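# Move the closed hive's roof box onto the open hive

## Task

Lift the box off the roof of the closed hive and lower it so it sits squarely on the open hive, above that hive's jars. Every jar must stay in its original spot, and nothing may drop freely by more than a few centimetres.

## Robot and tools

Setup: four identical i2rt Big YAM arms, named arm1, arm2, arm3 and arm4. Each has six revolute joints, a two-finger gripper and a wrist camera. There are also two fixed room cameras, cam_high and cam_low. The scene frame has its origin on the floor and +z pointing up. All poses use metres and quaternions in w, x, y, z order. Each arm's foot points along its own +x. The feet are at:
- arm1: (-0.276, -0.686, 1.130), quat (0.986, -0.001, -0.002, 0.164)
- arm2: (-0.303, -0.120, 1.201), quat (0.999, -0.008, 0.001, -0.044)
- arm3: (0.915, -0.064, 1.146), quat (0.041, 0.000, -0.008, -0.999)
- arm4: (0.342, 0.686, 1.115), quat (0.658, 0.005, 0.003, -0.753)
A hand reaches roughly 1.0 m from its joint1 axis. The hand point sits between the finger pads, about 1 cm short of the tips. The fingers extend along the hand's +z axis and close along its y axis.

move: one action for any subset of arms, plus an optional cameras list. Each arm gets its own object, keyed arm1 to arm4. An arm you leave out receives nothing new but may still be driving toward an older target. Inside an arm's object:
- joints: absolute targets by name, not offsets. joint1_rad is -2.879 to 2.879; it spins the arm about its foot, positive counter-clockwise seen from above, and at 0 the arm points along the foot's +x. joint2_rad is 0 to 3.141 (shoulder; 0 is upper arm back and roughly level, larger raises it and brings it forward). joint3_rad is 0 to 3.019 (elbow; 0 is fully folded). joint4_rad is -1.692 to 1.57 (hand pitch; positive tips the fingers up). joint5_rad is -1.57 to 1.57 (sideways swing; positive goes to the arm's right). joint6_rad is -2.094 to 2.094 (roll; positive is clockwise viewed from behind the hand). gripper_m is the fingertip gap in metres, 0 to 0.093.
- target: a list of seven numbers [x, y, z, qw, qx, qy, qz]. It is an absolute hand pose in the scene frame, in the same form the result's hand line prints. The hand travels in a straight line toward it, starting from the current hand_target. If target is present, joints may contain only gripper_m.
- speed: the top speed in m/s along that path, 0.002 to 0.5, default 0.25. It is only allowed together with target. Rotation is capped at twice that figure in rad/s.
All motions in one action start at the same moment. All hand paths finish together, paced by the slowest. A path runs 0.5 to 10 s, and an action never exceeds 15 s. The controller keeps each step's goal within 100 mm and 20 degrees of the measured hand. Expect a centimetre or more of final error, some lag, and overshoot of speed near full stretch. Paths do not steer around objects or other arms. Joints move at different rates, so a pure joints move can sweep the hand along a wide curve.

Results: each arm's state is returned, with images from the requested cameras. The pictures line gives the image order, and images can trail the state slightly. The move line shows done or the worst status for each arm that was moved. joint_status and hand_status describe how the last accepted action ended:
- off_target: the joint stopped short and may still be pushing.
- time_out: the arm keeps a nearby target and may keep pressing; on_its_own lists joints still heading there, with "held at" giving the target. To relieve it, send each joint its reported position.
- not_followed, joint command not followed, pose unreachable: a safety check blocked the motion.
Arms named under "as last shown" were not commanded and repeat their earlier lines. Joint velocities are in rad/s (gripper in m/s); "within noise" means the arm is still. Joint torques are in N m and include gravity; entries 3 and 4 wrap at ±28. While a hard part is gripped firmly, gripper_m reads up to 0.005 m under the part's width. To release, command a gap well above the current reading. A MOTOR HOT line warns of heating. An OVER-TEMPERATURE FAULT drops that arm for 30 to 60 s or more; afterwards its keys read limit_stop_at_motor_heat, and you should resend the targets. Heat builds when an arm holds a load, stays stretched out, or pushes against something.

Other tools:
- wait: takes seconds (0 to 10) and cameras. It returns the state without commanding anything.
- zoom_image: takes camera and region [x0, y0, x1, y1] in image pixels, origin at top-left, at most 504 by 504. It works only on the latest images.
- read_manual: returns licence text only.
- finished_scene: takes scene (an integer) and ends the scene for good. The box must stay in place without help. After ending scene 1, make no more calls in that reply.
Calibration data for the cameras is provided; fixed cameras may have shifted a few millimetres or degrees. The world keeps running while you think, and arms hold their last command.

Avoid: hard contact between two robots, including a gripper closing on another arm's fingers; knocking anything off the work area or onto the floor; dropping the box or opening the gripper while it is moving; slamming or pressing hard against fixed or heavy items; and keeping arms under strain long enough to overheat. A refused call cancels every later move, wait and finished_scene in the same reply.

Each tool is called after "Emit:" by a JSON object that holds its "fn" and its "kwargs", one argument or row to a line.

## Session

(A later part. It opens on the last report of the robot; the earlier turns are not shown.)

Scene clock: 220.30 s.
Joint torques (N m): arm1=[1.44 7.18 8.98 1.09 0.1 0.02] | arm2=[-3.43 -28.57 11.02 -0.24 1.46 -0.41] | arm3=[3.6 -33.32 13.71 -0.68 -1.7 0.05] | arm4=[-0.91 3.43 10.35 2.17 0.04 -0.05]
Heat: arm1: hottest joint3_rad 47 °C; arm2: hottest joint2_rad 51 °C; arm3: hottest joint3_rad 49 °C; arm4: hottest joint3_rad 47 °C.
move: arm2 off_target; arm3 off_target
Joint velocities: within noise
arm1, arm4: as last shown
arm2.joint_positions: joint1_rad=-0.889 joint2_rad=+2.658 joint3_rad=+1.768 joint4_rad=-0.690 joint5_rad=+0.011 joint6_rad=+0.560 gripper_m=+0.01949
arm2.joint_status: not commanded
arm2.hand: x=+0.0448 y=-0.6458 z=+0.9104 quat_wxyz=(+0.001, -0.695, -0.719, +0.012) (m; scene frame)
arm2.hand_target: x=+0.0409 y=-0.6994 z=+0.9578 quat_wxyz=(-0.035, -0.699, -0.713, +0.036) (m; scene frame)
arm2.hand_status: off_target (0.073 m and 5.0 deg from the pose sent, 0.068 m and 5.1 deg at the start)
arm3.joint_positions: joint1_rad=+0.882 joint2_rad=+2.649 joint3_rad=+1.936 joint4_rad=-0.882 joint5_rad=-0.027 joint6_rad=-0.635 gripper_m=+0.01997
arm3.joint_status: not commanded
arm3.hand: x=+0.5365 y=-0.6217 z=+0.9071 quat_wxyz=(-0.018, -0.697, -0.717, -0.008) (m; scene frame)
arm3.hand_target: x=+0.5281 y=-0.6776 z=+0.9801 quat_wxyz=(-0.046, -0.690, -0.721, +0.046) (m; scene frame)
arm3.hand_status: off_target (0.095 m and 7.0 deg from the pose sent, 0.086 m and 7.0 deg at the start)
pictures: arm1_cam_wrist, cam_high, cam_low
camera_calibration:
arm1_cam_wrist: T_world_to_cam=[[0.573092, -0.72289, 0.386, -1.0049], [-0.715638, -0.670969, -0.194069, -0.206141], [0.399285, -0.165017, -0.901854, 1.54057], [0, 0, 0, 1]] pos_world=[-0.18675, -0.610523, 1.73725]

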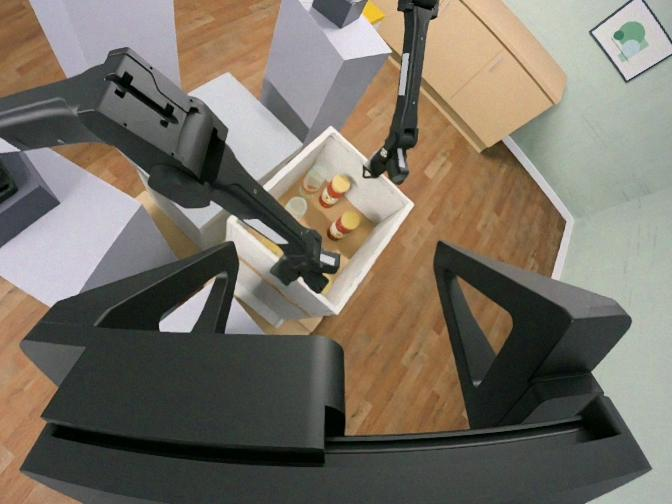

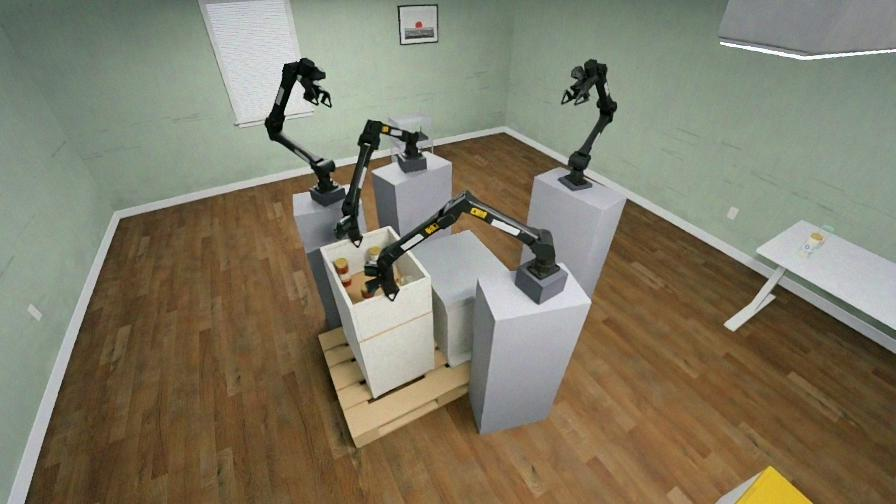

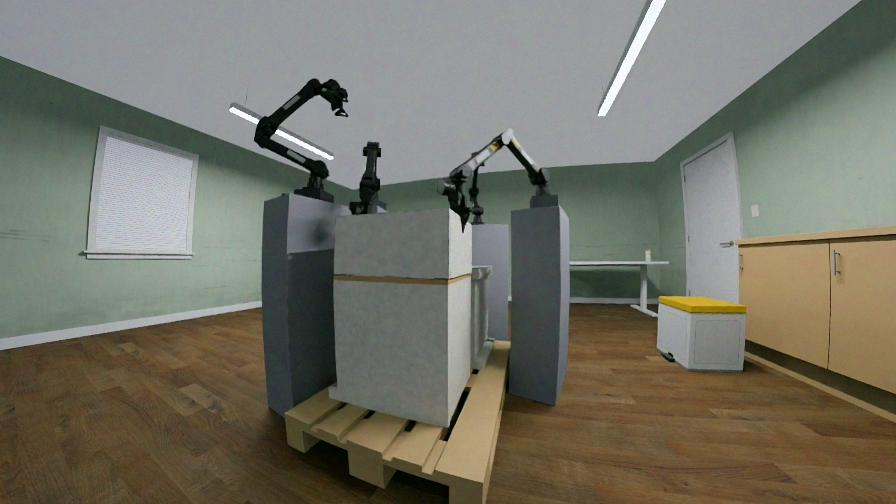

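Emit:
{"fn": "move", "kwargs": {
  "arm2": {"target": [0.0385, -0.702, 0.948, 0.035, 0.699, 0.714, -0.035], "speed": 0.02},
  "arm3": {"target": [0.5205, -0.684, 0.972, 0.0455, 0.6905, 0.7205, -0.0455], "speed": 0.02},
  "cameras": ["arm1_cam_wrist","cam_high","cam_low"]
}}

Emit:
{"fn": "zoom_image", "kwargs": {
  "camera": "arm1_cam_wrist",
  "region": [215, 200, 365, 340]
}}

Emit:
{"fn": "zoom_image", "kwargs": {
  "camera": "cam_high",
  "region": [345, 290, 445, 360]
}}

Emit:
{"fn": "zoom_image", "kwargs": {
  "camera": "cam_low",
  "region": [430, 240, 490, 290]
}}

Emit:
{"fn": "zoom_image", "kwargs": {
  "camera": "cam_low",
  "region": [320, 240, 380, 290]
}}

Scene clock: 224.90 s.
Joint torques (N m): arm1=[1.44 7.06 8.94 1.09 0.11 0.02] | arm2=[-3.66 -28.16 10.82 -0.06 1.5 -0.49] | arm3=[3.37 -32.44 14.37 -0.57 -1.56 0.01] | arm4=[-0.91 2.96 10.56 2.14 0.07 -0.05]
Heat: arm1: hottest joint3_rad 47 °C; arm2: hottest joint2_rad 52 °C; arm3: hottest joint3_rad 49 °C; arm4: hottest joint3_rad 48 °C.
move: arm2 off_target; arm3 off_target
Joint velocities: within noise
arm1, arm4: as last shown
arm2.joint_positions: joint1_rad=-0.892 joint2_rad=+2.667 joint3_rad=+1.768 joint4_rad=-0.678 joint5_rad=+0.010 joint6_rad=+0.560 gripper_m=+0.01949
arm2.joint_status: not commanded
arm2.hand: x=+0.0428 y=-0.6459 z=+0.9048 quat_wxyz=(+0.000, -0.696, -0.718, +0.011) (m; scene frame)
arm2.hand_target: x=+0.0364 y=-0.6995 z=+0.9489 quat_wxyz=(-0.035, -0.699, -0.713, +0.036) (m; scene frame)
arm2.hand_status: off_target (0.071 m and 4.9 deg from the pose sent, 0.068 m and 5.0 deg at the start)
arm3.joint_positions: joint1_rad=+0.881 joint2_rad=+2.661 joint3_rad=+1.956 joint4_rad=-0.887 joint5_rad=-0.030 joint6_rad=-0.635 gripper_m=+0.01997
arm3.joint_status: not commanded
arm3.hand: x=+0.5342 y=-0.6248 z=+0.9049 quat_wxyz=(-0.019, -0.697, -0.716, -0.008) (m; scene frame)
arm3.hand_target: x=+0.5236 y=-0.6796 z=+0.9735 quat_wxyz=(-0.046, -0.690, -0.721, +0.046) (m; scene frame)
arm3.hand_status: off_target (0.091 m and 6.8 deg from the pose sent, 0.091 m and 7.0 deg at the start)
pictures: arm1_cam_wrist, cam_high, cam_low
camera_calibration:
arm1_cam_wrist: T_world_to_cam=[[0.573092, -0.72289, 0.386, -1.0049], [-0.715638, -0.670969, -0.194069, -0.206141], [0.399285, -0.165017, -0.901854, 1.54057], [0, 0, 0, 1]] pos_world=[-0.18675, -0.610523, 1.73725]

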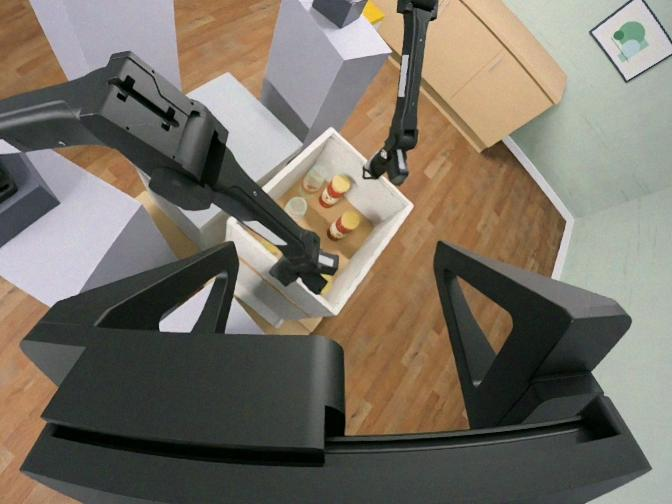

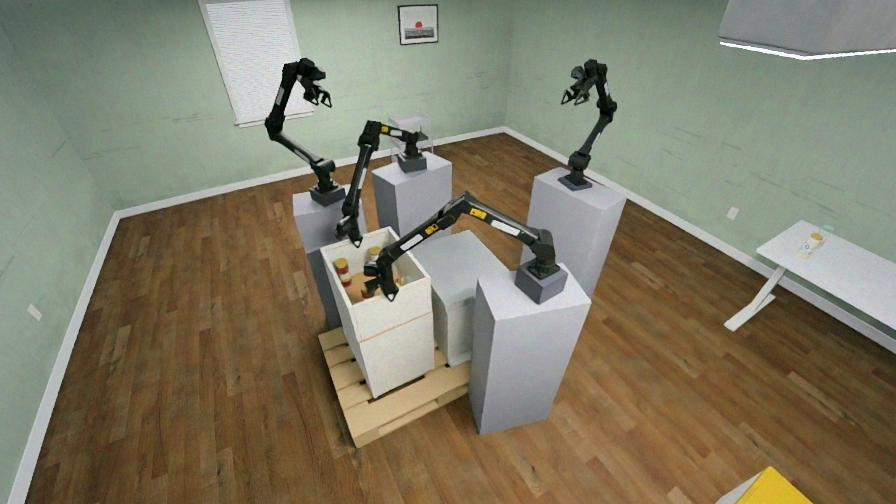

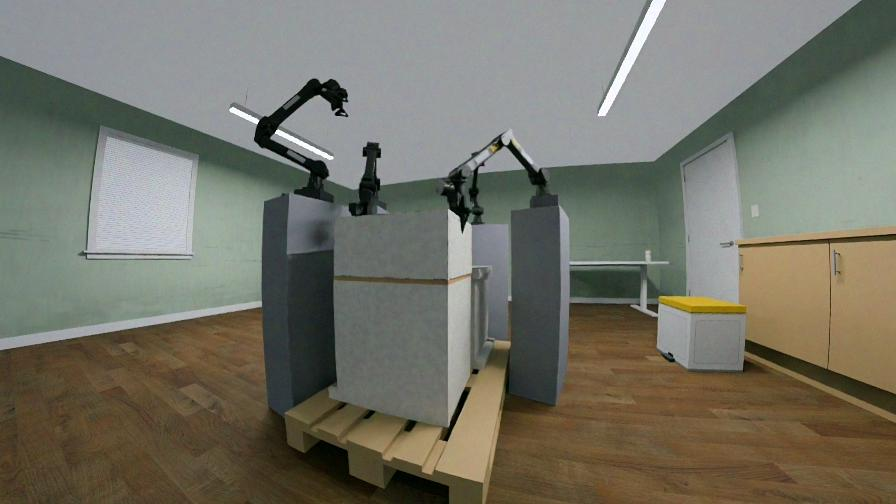

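Scaled by 3.360 from the camera's 672x504 image, which has a finer 960x720 frame.

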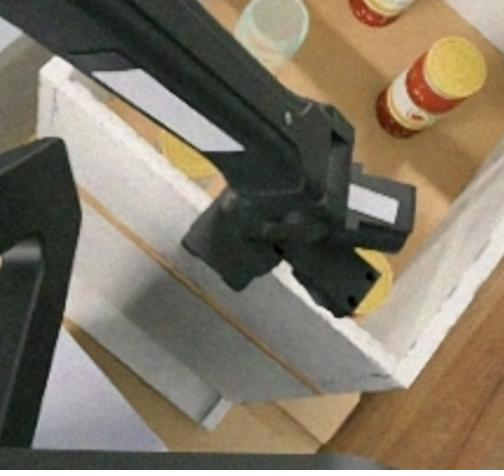

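Scaled by 5.040.

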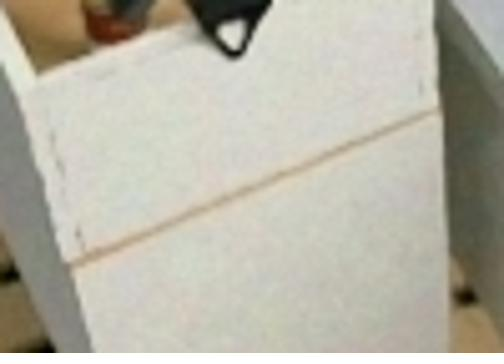

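Scaled by 8.400.

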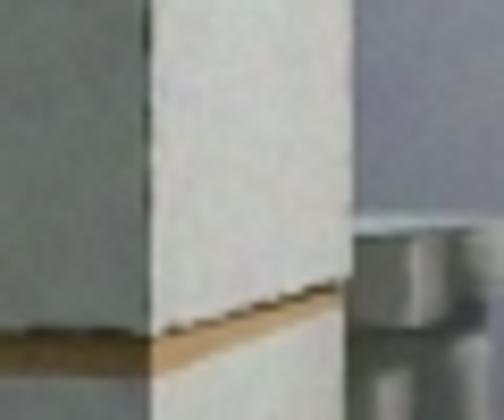

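Scaled by 8.400.

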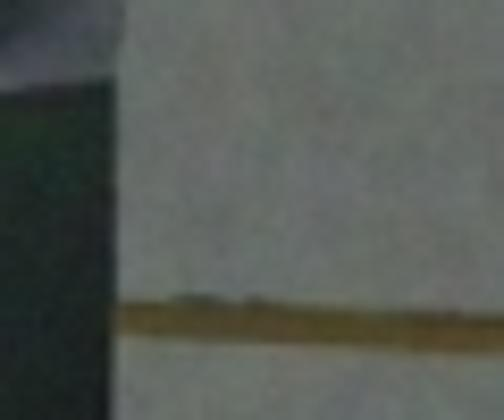

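Emit:
{"fn": "move", "kwargs": {
  "arm2": {"target": [0.0385, -0.701, 0.938, 0.035, 0.699, 0.714, -0.035], "speed": 0.02},
  "arm3": {"target": [0.5205, -0.684, 0.962, 0.0455, 0.6905, 0.7205, -0.0455], "speed": 0.02},
  "cameras": ["arm1_cam_wrist","cam_high","cam_low"]
}}

Emit:
{"fn": "zoom_image", "kwargs": {
  "camera": "cam_high",
  "region": [345, 290, 445, 360]
}}

Emit:
{"fn": "zoom_image", "kwargs": {
  "camera": "cam_low",
  "region": [430, 240, 490, 290]
}}

Emit:
{"fn": "zoom_image", "kwargs": {
  "camera": "cam_low",
  "region": [320, 240, 380, 290]
}}

Scene clock: 228.90 s.
Joint torques (N m): arm1=[1.49 7.18 8.98 1.09 0.1 0.02] | arm2=[-3.14 -26.7 11.22 0.38 1.52 -0.47] | arm3=[3.31 -31.62 14.58 -0.16 -1.51 0.01] | arm4=[-1.32 3.37 10.54 2.24 0.08 -0.04]
Heat: arm1: hottest joint3_rad 47 °C; arm2: hottest joint2_rad 52 °C; arm3: hottest joint2_rad 48 °C; arm4: hottest joint3_rad 48 °C.
move: arm2 off_target; arm3 off_target
Joint velocities: within noise
arm1, arm4: as last shown
arm2.joint_positions: joint1_rad=-0.894 joint2_rad=+2.668 joint3_rad=+1.770 joint4_rad=-0.677 joint5_rad=+0.010 joint6_rad=+0.559 gripper_m=+0.01949
arm2.joint_status: not commanded
arm2.hand: x=+0.0426 y=-0.6474 z=+0.9046 quat_wxyz=(-0.001, -0.696, -0.718, +0.011) (m; scene frame)
arm2.hand_target: x=+0.0366 y=-0.6987 z=+0.9396 quat_wxyz=(-0.035, -0.699, -0.713, +0.036) (m; scene frame)
arm2.hand_status: off_target (0.063 m and 4.7 deg from the pose sent, 0.064 m and 4.9 deg at the start)
arm3.joint_positions: joint1_rad=+0.881 joint2_rad=+2.664 joint3_rad=+1.962 joint4_rad=-0.888 joint5_rad=-0.031 joint6_rad=-0.635 gripper_m=+0.01997
arm3.joint_status: not commanded
arm3.hand: x=+0.5335 y=-0.6261 z=+0.9043 quat_wxyz=(-0.020, -0.697, -0.716, -0.007) (m; scene frame)
arm3.hand_target: x=+0.5235 y=-0.6798 z=+0.9642 quat_wxyz=(-0.046, -0.690, -0.721, +0.046) (m; scene frame)
arm3.hand_status: off_target (0.083 m and 6.7 deg from the pose sent, 0.083 m and 6.8 deg at the start)
pictures: arm1_cam_wrist, cam_high, cam_low
camera_calibration:
arm1_cam_wrist: T_world_to_cam=[[0.573092, -0.72289, 0.386, -1.0049], [-0.715638, -0.670969, -0.194069, -0.206141], [0.399285, -0.165017, -0.901854, 1.54057], [0, 0, 0, 1]] pos_world=[-0.18675, -0.610523, 1.73725]

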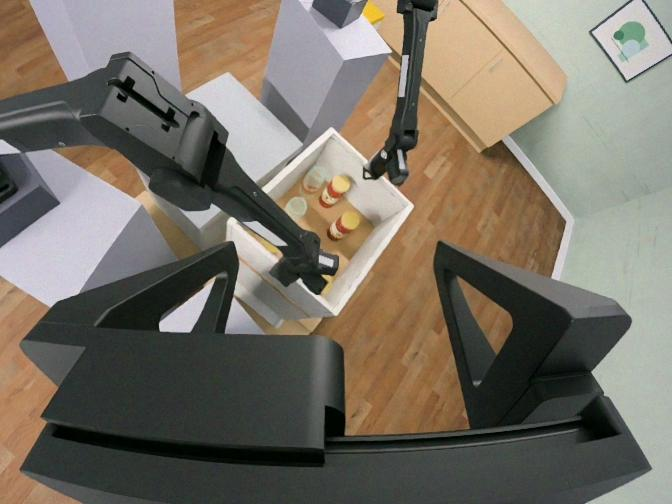

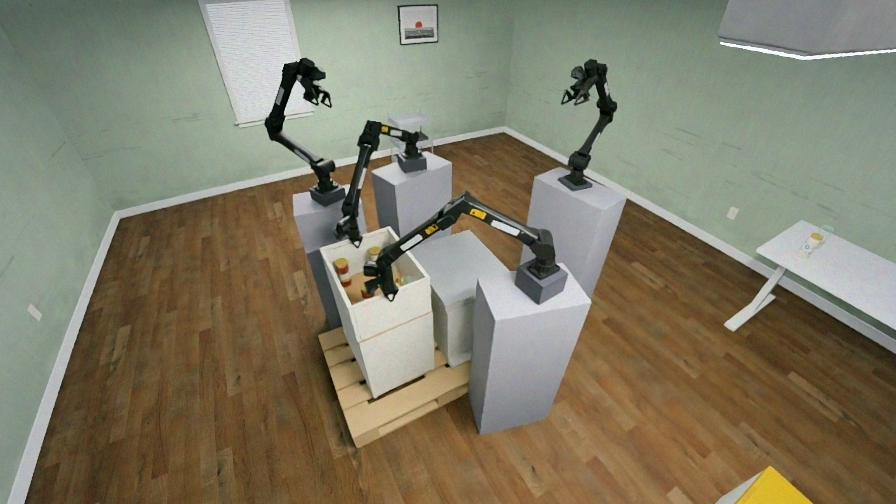

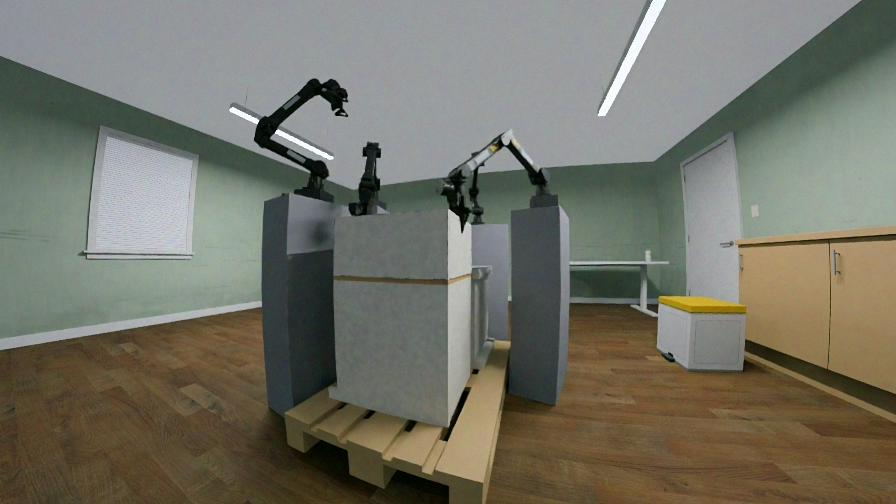

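Scaled by 5.040.

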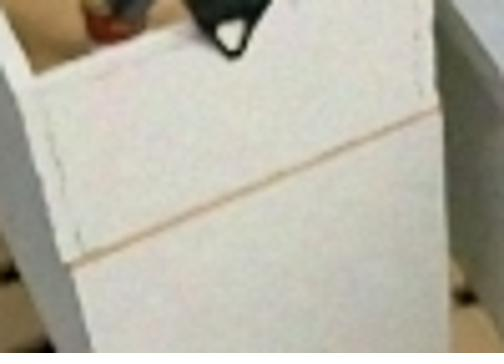

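Scaled by 8.400.

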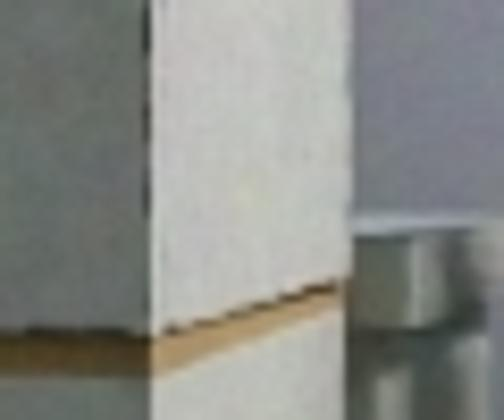

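Scaled by 8.400.

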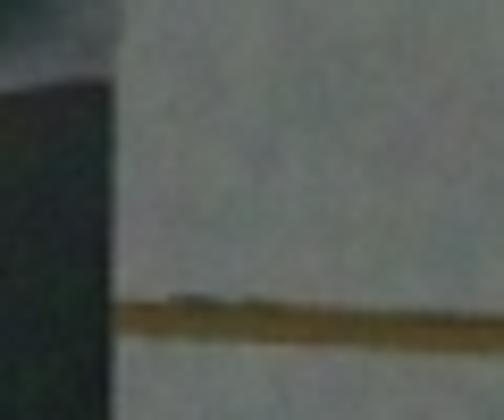

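Emit:
{"fn": "move", "kwargs": {
  "arm2": {"target": [0.0395, -0.682, 0.925, 0.021, 0.699, 0.714, -0.021], "speed": 0.02},
  "arm3": {"target": [0.526, -0.666, 0.945, 0.03, 0.691, 0.721, -0.03], "speed": 0.02},
  "cameras": ["arm1_cam_wrist","cam_high","cam_low"]
}}

Emit:
{"fn": "zoom_image", "kwargs": {
  "camera": "cam_high",
  "region": [345, 290, 445, 360]
}}

Emit:
{"fn": "zoom_image", "kwargs": {
  "camera": "cam_low",
  "region": [430, 240, 490, 290]
}}

Emit:
{"fn": "zoom_image", "kwargs": {
  "camera": "cam_low",
  "region": [320, 240, 380, 290]
}}

Scene clock: 233.33 s.
Joint torques (N m): arm1=[1.49 7.06 8.95 1.07 0.11 0.02] | arm2=[-2.67 -25.35 10.19 0.13 0.76 -0.32] | arm3=[3.19 -30.15 12.05 -0.08 -0.67 -0.01] | arm4=[-1.26 3.49 10.4 2.39 0.08 -0.03]
Heat: arm1: hottest joint3_rad 47 °C; arm2: hottest joint2_rad 51 °C; arm3: hottest joint2_rad 49 °C; arm4: hottest joint3_rad 48 °C.
move: arm2 off_target; arm3 off_target
Joint velocities: within noise
arm1.joint_positions: joint1_rad=+0.286 joint2_rad=+0.441 joint3_rad=+1.316 joint4_rad=-1.540 joint5_rad=+0.203 joint6_rad=-0.336 gripper_m=+0.09396
arm1.joint_status: not commanded
arm1.hand: x=-0.1383 y=-0.6305 z=+1.6262 quat_wxyz=(-0.445, +0.370, -0.815, +0.031) (m; scene frame)
arm1.hand_target: x=-0.1403 y=-0.6295 z=+1.6332 quat_wxyz=(-0.447, +0.375, -0.811, +0.027) (m; scene frame)
arm1.hand_status: not commanded
arm2.joint_positions: joint1_rad=-0.895 joint2_rad=+2.669 joint3_rad=+1.770 joint4_rad=-0.677 joint5_rad=+0.004 joint6_rad=+0.559 gripper_m=+0.01949
arm2.joint_status: not commanded
arm2.hand: x=+0.0429 y=-0.6469 z=+0.9041 quat_wxyz=(-0.002, -0.697, -0.717, +0.008) (m; scene frame)
arm2.hand_target: x=+0.0387 y=-0.6809 z=+0.9258 quat_wxyz=(-0.021, -0.699, -0.714, +0.022) (m; scene frame)
arm2.hand_status: off_target (0.041 m and 2.7 deg from the pose sent, 0.040 m and 2.6 deg at the start)
arm3.joint_positions: joint1_rad=+0.881 joint2_rad=+2.666 joint3_rad=+1.963 joint4_rad=-0.888 joint5_rad=-0.025 joint6_rad=-0.635 gripper_m=+0.01997
arm3.joint_status: not commanded
arm3.hand: x=+0.5330 y=-0.6255 z=+0.9035 quat_wxyz=(-0.017, -0.697, -0.717, -0.007) (m; scene frame)
arm3.hand_target: x=+0.5277 y=-0.6642 z=+0.9459 quat_wxyz=(-0.031, -0.691, -0.722, +0.030) (m; scene frame)
arm3.hand_status: off_target (0.058 m and 4.5 deg from the pose sent, 0.057 m and 4.4 deg at the start)
arm4.joint_positions: joint1_rad=+0.455 joint2_rad=+0.590 joint3_rad=+1.318 joint4_rad=-1.342 joint5_rad=+0.195 joint6_rad=+0.414 gripper_m=+0.09396
arm4.joint_status: not commanded
arm4.hand: x=+0.3805 y=+0.4520 z=+1.6238 quat_wxyz=(-0.381, -0.686, -0.563, +0.261) (m; scene frame)
arm4.hand_target: x=+0.3798 y=+0.4540 z=+1.6349 quat_wxyz=(-0.392, -0.682, -0.558, +0.265) (m; scene frame)
arm4.hand_status: not commanded
pictures: arm1_cam_wrist, cam_high, cam_low
camera_calibration:
arm1_cam_wrist: T_world_to_cam=[[0.573092, -0.72289, 0.386, -1.0049], [-0.715638, -0.670969, -0.194069, -0.206141], [0.399285, -0.165017, -0.901854, 1.54057], [0, 0, 0, 1]] pos_world=[-0.18675, -0.610523, 1.73725]

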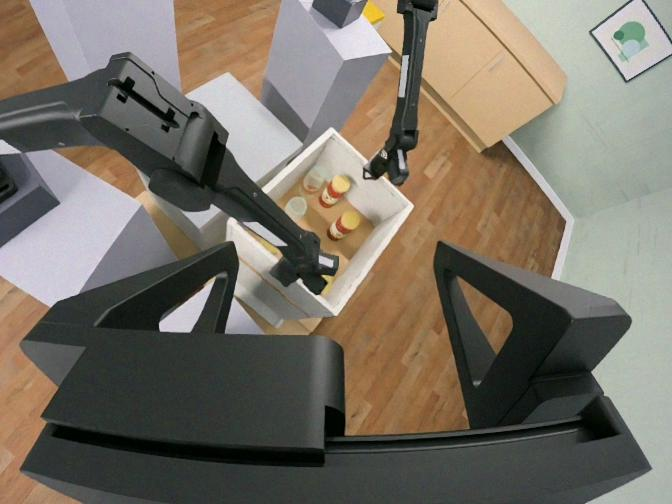

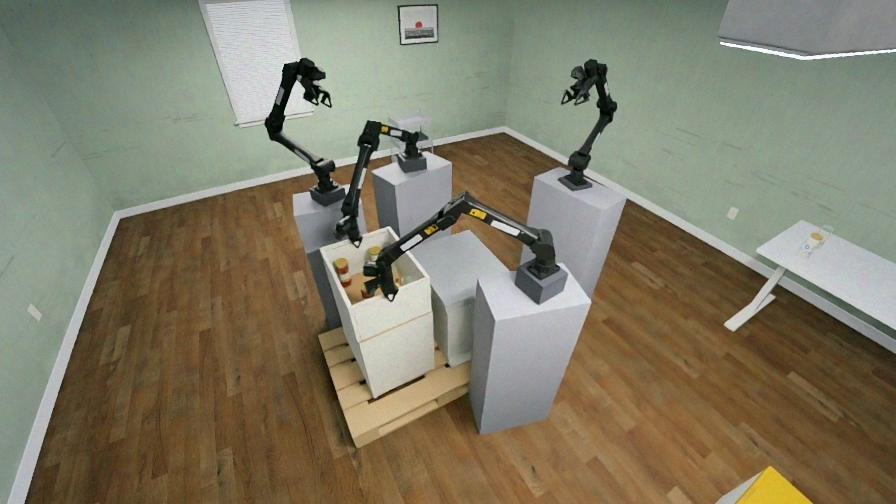

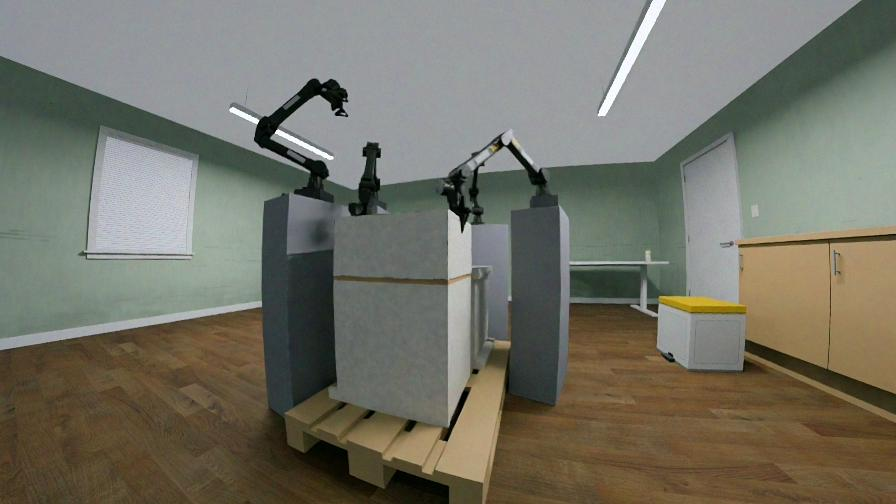

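Scaled by 5.040.

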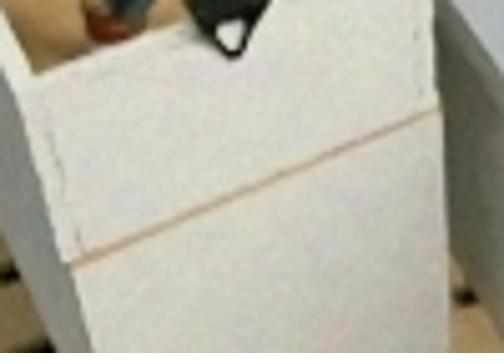

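Scaled by 8.400.

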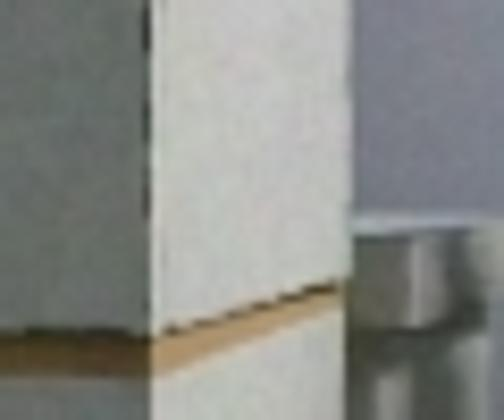

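Scaled by 8.400.

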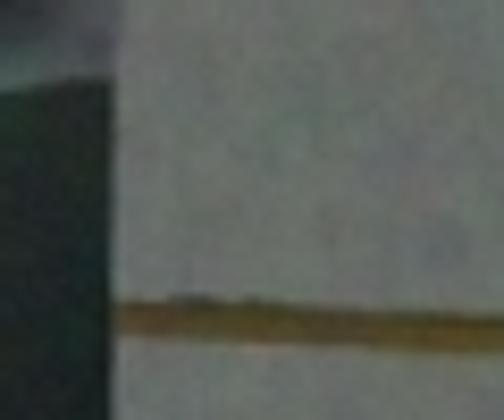

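Emit:
{"fn": "move", "kwargs": {
  "arm2": {"target": [0.0415, -0.652, 0.906, 0.004, 0.698, 0.716, -0.006], "speed": 0.02},
  "arm3": {"target": [0.531, -0.635, 0.915, 0.018, 0.696, 0.718, 0.0], "speed": 0.02},
  "cameras": ["cam_low"]
}}

Emit:
{"fn": "move", "kwargs": {
  "arm2": {"target": [0.0425, -0.647, 0.900, 0.002, 0.697, 0.717, -0.008], "speed": 0.02},
  "arm3": {"target": [0.533, -0.627, 0.899, 0.017, 0.697, 0.717, 0.007], "speed": 0.02},
  "cameras": ["arm2_cam_wrist","arm3_cam_wrist","cam_high","cam_low"]
}}

Emit:
{"fn": "zoom_image", "kwargs": {
  "camera": "cam_low",
  "region": [430, 240, 490, 290]
}}

Emit:
{"fn": "zoom_image", "kwargs": {
  "camera": "cam_high",
  "region": [345, 290, 445, 360]
}}

Scene clock: 239.27 s.
Joint torques (N m): arm1=[1.49 7.12 8.96 1.06 0.1 0.01] | arm2=[-0.79 -24.06 7.19 0.55 0 -0.14] | arm3=[1.79 -27.75 8.92 -0.12 -0.23 -0.06] | arm4=[-1.85 3.02 10.45 2.18 0.03 -0.02]
Heat: arm1: hottest joint3_rad 47 °C; arm2: hottest joint2_rad 49 °C; arm3: hottest joint2_rad 48 °C; arm4: hottest joint3_rad 48 °C.
move: arm2 done; arm3 off_target
Joint velocities: within noise
arm1, arm4: as last shown
arm2.joint_positions: joint1_rad=-0.895 joint2_rad=+2.670 joint3_rad=+1.770 joint4_rad=-0.677 joint5_rad=-0.002 joint6_rad=+0.559 gripper_m=+0.01949
arm2.joint_status: not commanded
arm2.hand: x=+0.0433 y=-0.6462 z=+0.9036 quat_wxyz=(-0.002, -0.697, -0.717, +0.006) (m; scene frame)
arm2.hand_target: x=+0.0414 y=-0.6521 z=+0.9061 quat_wxyz=(-0.004, -0.698, -0.716, +0.006) (m; scene frame)
arm2.hand_status: done (0.007 m and 0.3 deg from the pose sent, 0.006 m and 0.5 deg at the start)
arm3.joint_positions: joint1_rad=+0.881 joint2_rad=+2.669 joint3_rad=+1.963 joint4_rad=-0.888 joint5_rad=-0.020 joint6_rad=-0.635 gripper_m=+0.01997
arm3.joint_status: not commanded
arm3.hand: x=+0.5329 y=-0.6242 z=+0.9017 quat_wxyz=(-0.014, -0.697, -0.717, -0.007) (m; scene frame)
arm3.hand_target: x=+0.5312 y=-0.6349 z=+0.9149 quat_wxyz=(-0.018, -0.696, -0.718, +0.000) (m; scene frame)
arm3.hand_status: off_target (0.017 m and 1.0 deg from the pose sent, 0.015 m and 0.8 deg at the start)
pictures: cam_low

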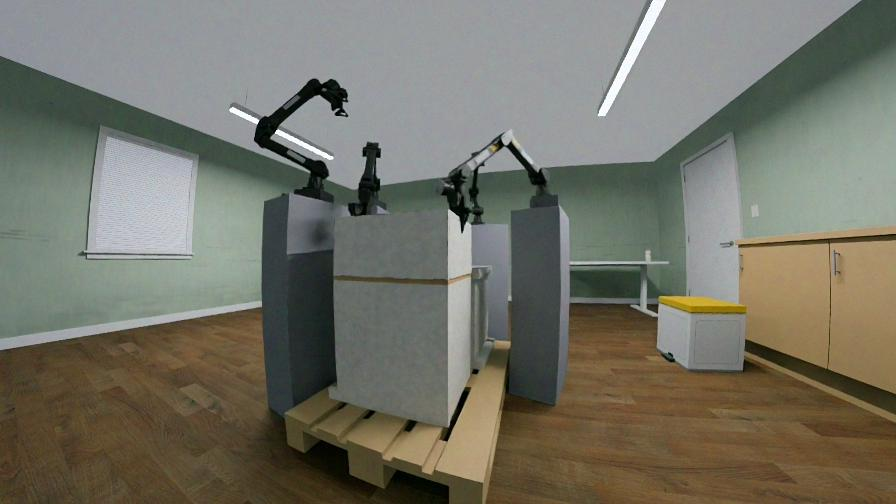

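Scene clock: 240.67 s.
Joint torques (N m): arm1=[1.44 7.12 8.96 1.07 0.11 0.02] | arm2=[-0.56 -23.47 6.74 1.03 0.22 -0.13] | arm3=[1.44 -25.99 8.36 0.39 -0.25 -0.08] | arm4=[-1.26 3.19 10.52 2.24 0.09 -0.05]
Heat: arm1: hottest joint3_rad 47 °C; arm2: hottest joint2_rad 49 °C; arm3: hottest joint2_rad 48 °C; arm4: hottest joint3_rad 48 °C.
move: arm2 done; arm3 done
Joint velocities: within noise
arm1, arm4: as last shown
arm2.joint_positions: joint1_rad=-0.895 joint2_rad=+2.670 joint3_rad=+1.770 joint4_rad=-0.677 joint5_rad=-0.002 joint6_rad=+0.559 gripper_m=+0.01949
arm2.joint_status: not commanded
arm2.hand: x=+0.0431 y=-0.6459 z=+0.9033 quat_wxyz=(-0.002, -0.697, -0.717, +0.005) (m; scene frame)
arm2.hand_target: x=+0.0424 y=-0.6471 z=+0.9001 quat_wxyz=(-0.002, -0.697, -0.717, +0.008) (m; scene frame)
arm2.hand_status: done (0.004 m and 0.3 deg from the pose sent, 0.004 m and 0.3 deg at the start)
arm3.joint_positions: joint1_rad=+0.881 joint2_rad=+2.671 joint3_rad=+1.963 joint4_rad=-0.888 joint5_rad=-0.020 joint6_rad=-0.635 gripper_m=+0.01997
arm3.joint_status: not commanded
arm3.hand: x=+0.5333 y=-0.6236 z=+0.9004 quat_wxyz=(-0.014, -0.697, -0.717, -0.008) (m; scene frame)
arm3.hand_target: x=+0.5332 y=-0.6270 z=+0.8989 quat_wxyz=(-0.017, -0.697, -0.717, -0.007) (m; scene frame)
arm3.hand_status: done (0.004 m and 0.4 deg from the pose sent, 0.004 m and 0.3 deg at the start)
pictures: arm2_cam_wrist, arm3_cam_wrist, cam_high, cam_low
camera_calibration:
arm2_cam_wrist: T_world_to_cam=[[-0.999961, 0.00226648, 0.00850479, 0.0389256], [0.00700192, 0.79033, 0.612641, -0.0439371], [-0.00533306, 0.612677, -0.790315, 1.2378], [0, 0, 0, 1]] pos_world=[0.045833, -0.723736, 1.00484]
arm3_cam_wrist: T_world_to_cam=[[-0.99866, -0.0322729, -0.0404626, 0.549576], [-0.0497128, 0.815653, 0.576401, 0.0195244], [0.0144013, 0.57764, -0.816164, 1.21338], [0, 0, 0, 1]] pos_world=[0.532336, -0.699088, 1.0013]

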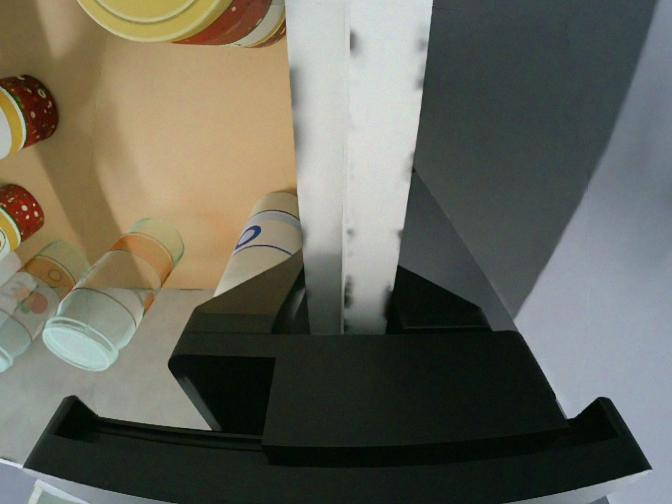

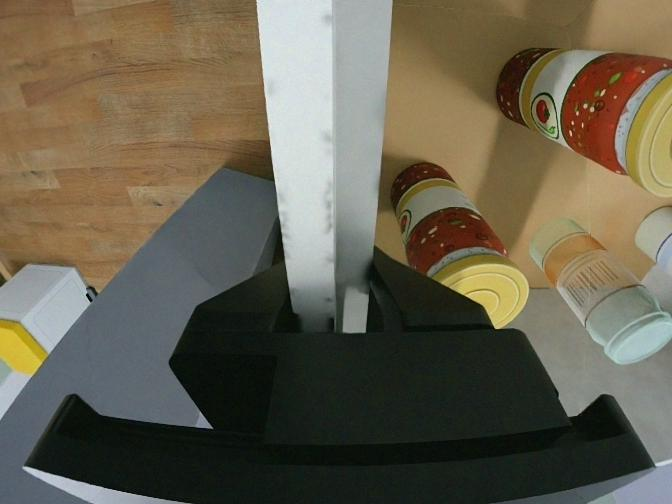

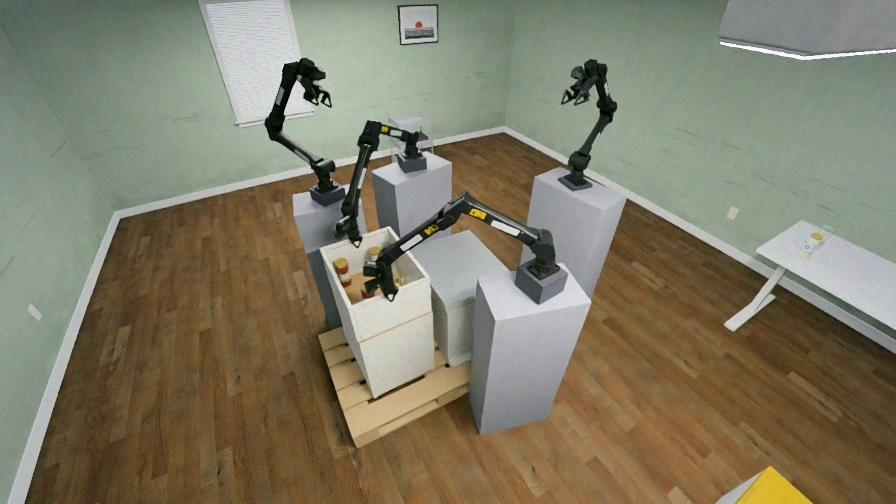

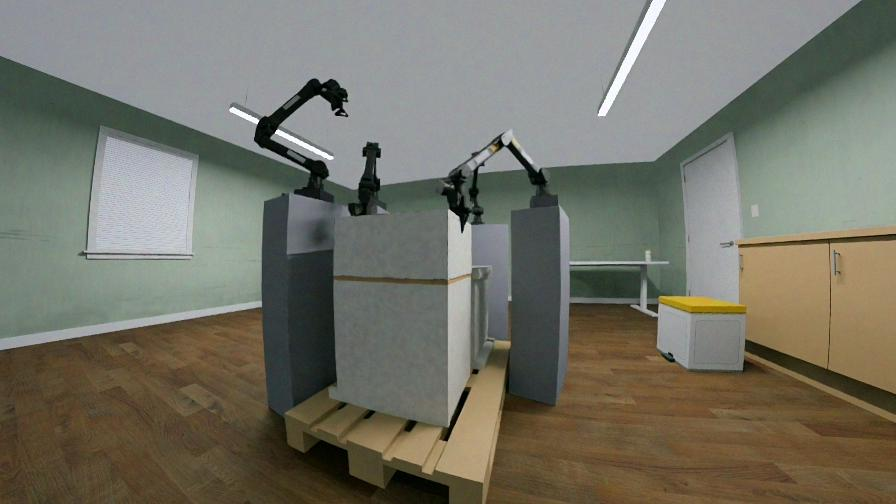

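Scaled by 8.400.

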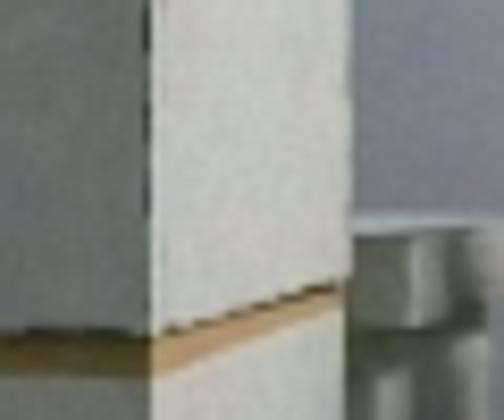

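Scaled by 5.040.

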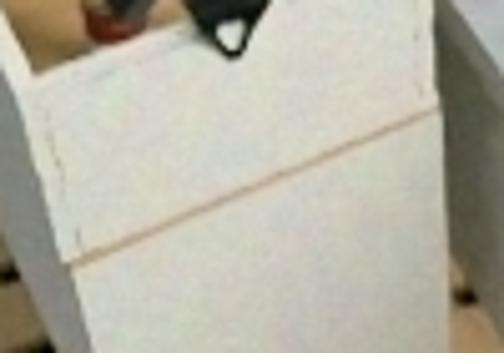

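Emit:
{"fn": "move", "kwargs": {
  "arm2": {"joints": {"gripper_m": 0.026}},
  "arm3": {"joints": {"gripper_m": 0.026}},
  "cameras": ["cam_low"]
}}

Emit:
{"fn": "move", "kwargs": {
  "arm2": {"joints": {"gripper_m": 0.038}},
  "arm3": {"joints": {"gripper_m": 0.038}},
  "cameras": ["arm2_cam_wrist","arm3_cam_wrist","cam_low"]
}}

Emit:
{"fn": "zoom_image", "kwargs": {
  "camera": "cam_low",
  "region": [430, 240, 490, 290]
}}

Scene clock: 243.37 s.
Joint torques (N m): arm1=[1.44 7.06 8.98 1.07 0.11 0.02] | arm2=[-0.15 -23.18 6.95 1.09 0.12 -0.11] | arm3=[1.26 -26.58 8.42 0.39 -0.11 -0.09] | arm4=[-1.49 2.78 10.28 2.35 0.09 -0.06]
Heat: arm1: hottest joint3_rad 47 °C; arm2: hottest joint2_rad 49 °C; arm3: hottest joint2_rad 48 °C; arm4: hottest joint3_rad 48 °C.
move: arm2 done; arm3 done
Joint velocities: within noise
arm1, arm4: as last shown
arm2.joint_positions: joint1_rad=-0.895 joint2_rad=+2.670 joint3_rad=+1.770 joint4_rad=-0.677 joint5_rad=+0.001 joint6_rad=+0.559 gripper_m=+0.02589
arm2.joint_status: all done
arm2.hand: x=+0.0427 y=-0.6461 z=+0.9033 quat_wxyz=(-0.001, -0.697, -0.717, +0.007) (m; scene frame)
arm2.hand_target: x=+0.0425 y=-0.6471 z=+0.9002 quat_wxyz=(-0.002, -0.697, -0.717, +0.008) (m; scene frame)
arm2.hand_status: not commanded
arm3.joint_positions: joint1_rad=+0.881 joint2_rad=+2.671 joint3_rad=+1.963 joint4_rad=-0.888 joint5_rad=-0.023 joint6_rad=-0.635 gripper_m=+0.02585
arm3.joint_status: all done
arm3.hand: x=+0.5337 y=-0.6239 z=+0.9005 quat_wxyz=(-0.016, -0.697, -0.717, -0.009) (m; scene frame)
arm3.hand_target: x=+0.5331 y=-0.6270 z=+0.8990 quat_wxyz=(-0.017, -0.697, -0.717, -0.007) (m; scene frame)
arm3.hand_status: not commanded
pictures: cam_low

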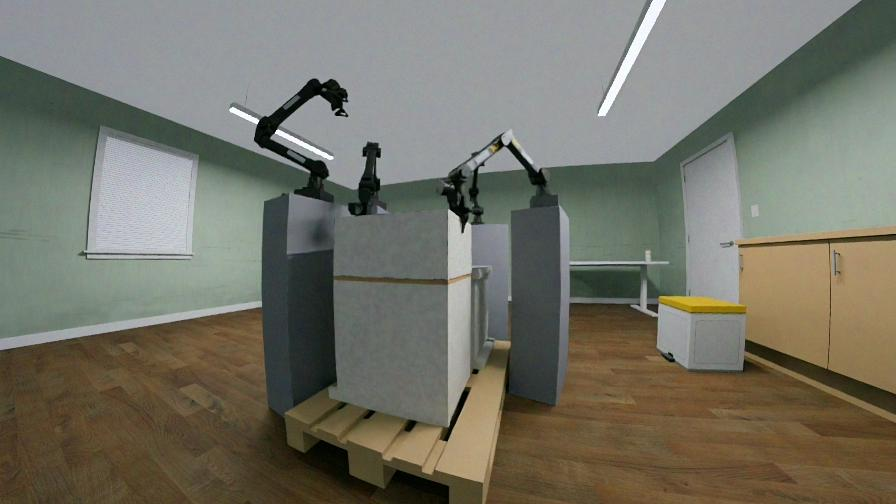

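Scene clock: 243.87 s.
Joint torques (N m): arm1=[1.55 7.12 8.94 1.07 0.11 0.02] | arm2=[-0.38 -23.24 6.78 0.98 0.09 -0.11] | arm3=[1.49 -25.88 8.36 0.4 -0.11 -0.08] | arm4=[-1.2 3.08 10.48 2.22 0.08 -0.05]
Heat: arm1: hottest joint3_rad 47 °C; arm2: hottest joint2_rad 49 °C; arm3: hottest joint2_rad 48 °C; arm4: hottest joint3_rad 48 °C.
move: arm2 done; arm3 done
Joint velocities: within noise
arm1, arm4: as last shown
arm2.joint_positions: joint1_rad=-0.895 joint2_rad=+2.670 joint3_rad=+1.770 joint4_rad=-0.677 joint5_rad=+0.001 joint6_rad=+0.559 gripper_m=+0.03784
arm2.joint_status: all done
arm2.hand: x=+0.0427 y=-0.6461 z=+0.9033 quat_wxyz=(-0.001, -0.697, -0.717, +0.007) (m; scene frame)
arm2.hand_target: x=+0.0425 y=-0.6471 z=+0.9002 quat_wxyz=(-0.002, -0.697, -0.717, +0.008) (m; scene frame)
arm2.hand_status: not commanded
arm3.joint_positions: joint1_rad=+0.881 joint2_rad=+2.671 joint3_rad=+1.963 joint4_rad=-0.888 joint5_rad=-0.023 joint6_rad=-0.635 gripper_m=+0.03782
arm3.joint_status: all done
arm3.hand: x=+0.5337 y=-0.6239 z=+0.9005 quat_wxyz=(-0.016, -0.697, -0.717, -0.009) (m; scene frame)
arm3.hand_target: x=+0.5331 y=-0.6270 z=+0.8990 quat_wxyz=(-0.017, -0.697, -0.717, -0.007) (m; scene frame)
arm3.hand_status: not commanded
pictures: arm2_cam_wrist, arm3_cam_wrist, cam_low
camera_calibration:
arm2_cam_wrist: T_world_to_cam=[[-0.99994, 0.00230972, 0.0107226, 0.0366296], [0.0083845, 0.791231, 0.61146, -0.042147], [-0.00707179, 0.611513, -0.791203, 1.23807], [0, 0, 0, 1]] pos_world=[0.0457361, -0.723834, 1.00494]
arm3_cam_wrist: T_world_to_cam=[[-0.998558, -0.0323304, -0.0428472, 0.552073], [-0.0511075, 0.816656, 0.574857, 0.0224894], [0.016406, 0.576218, -0.817131, 1.21251], [0, 0, 0, 1]] pos_world=[0.532534, -0.699187, 1.0015]

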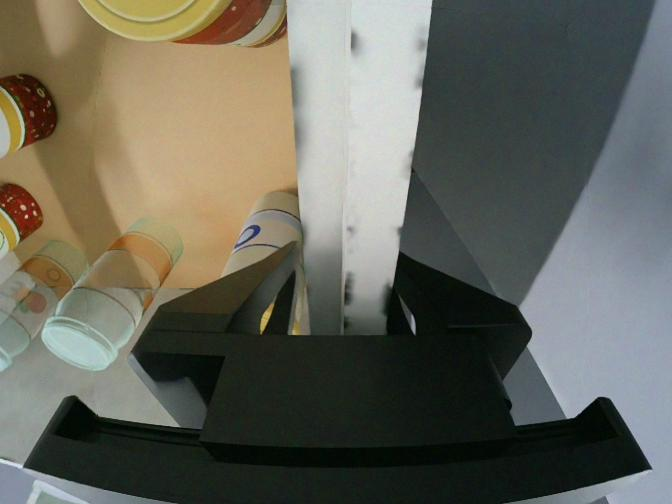

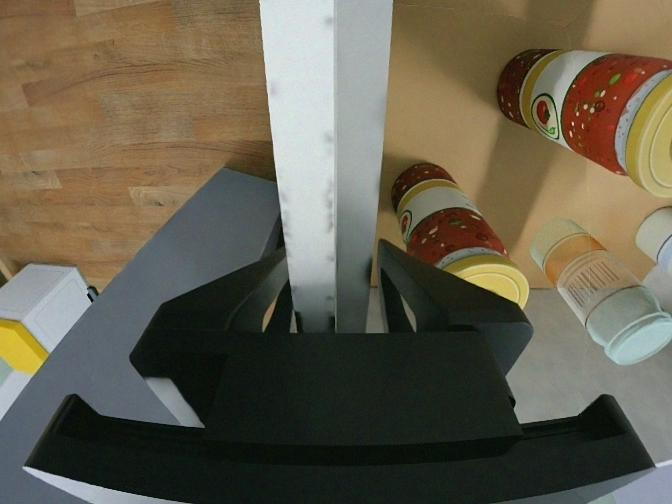

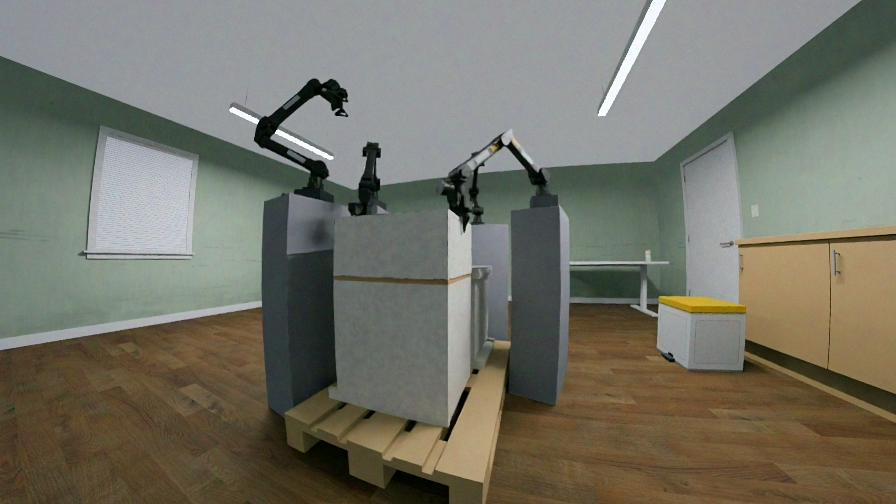

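Scaled by 8.400.

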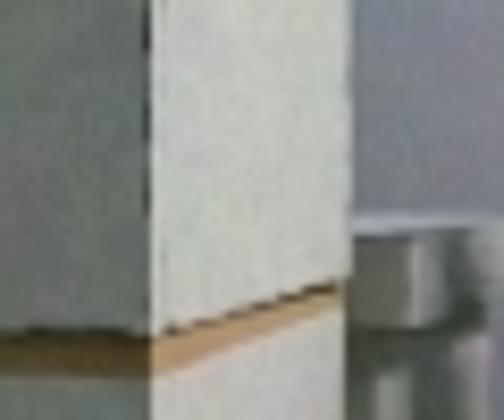

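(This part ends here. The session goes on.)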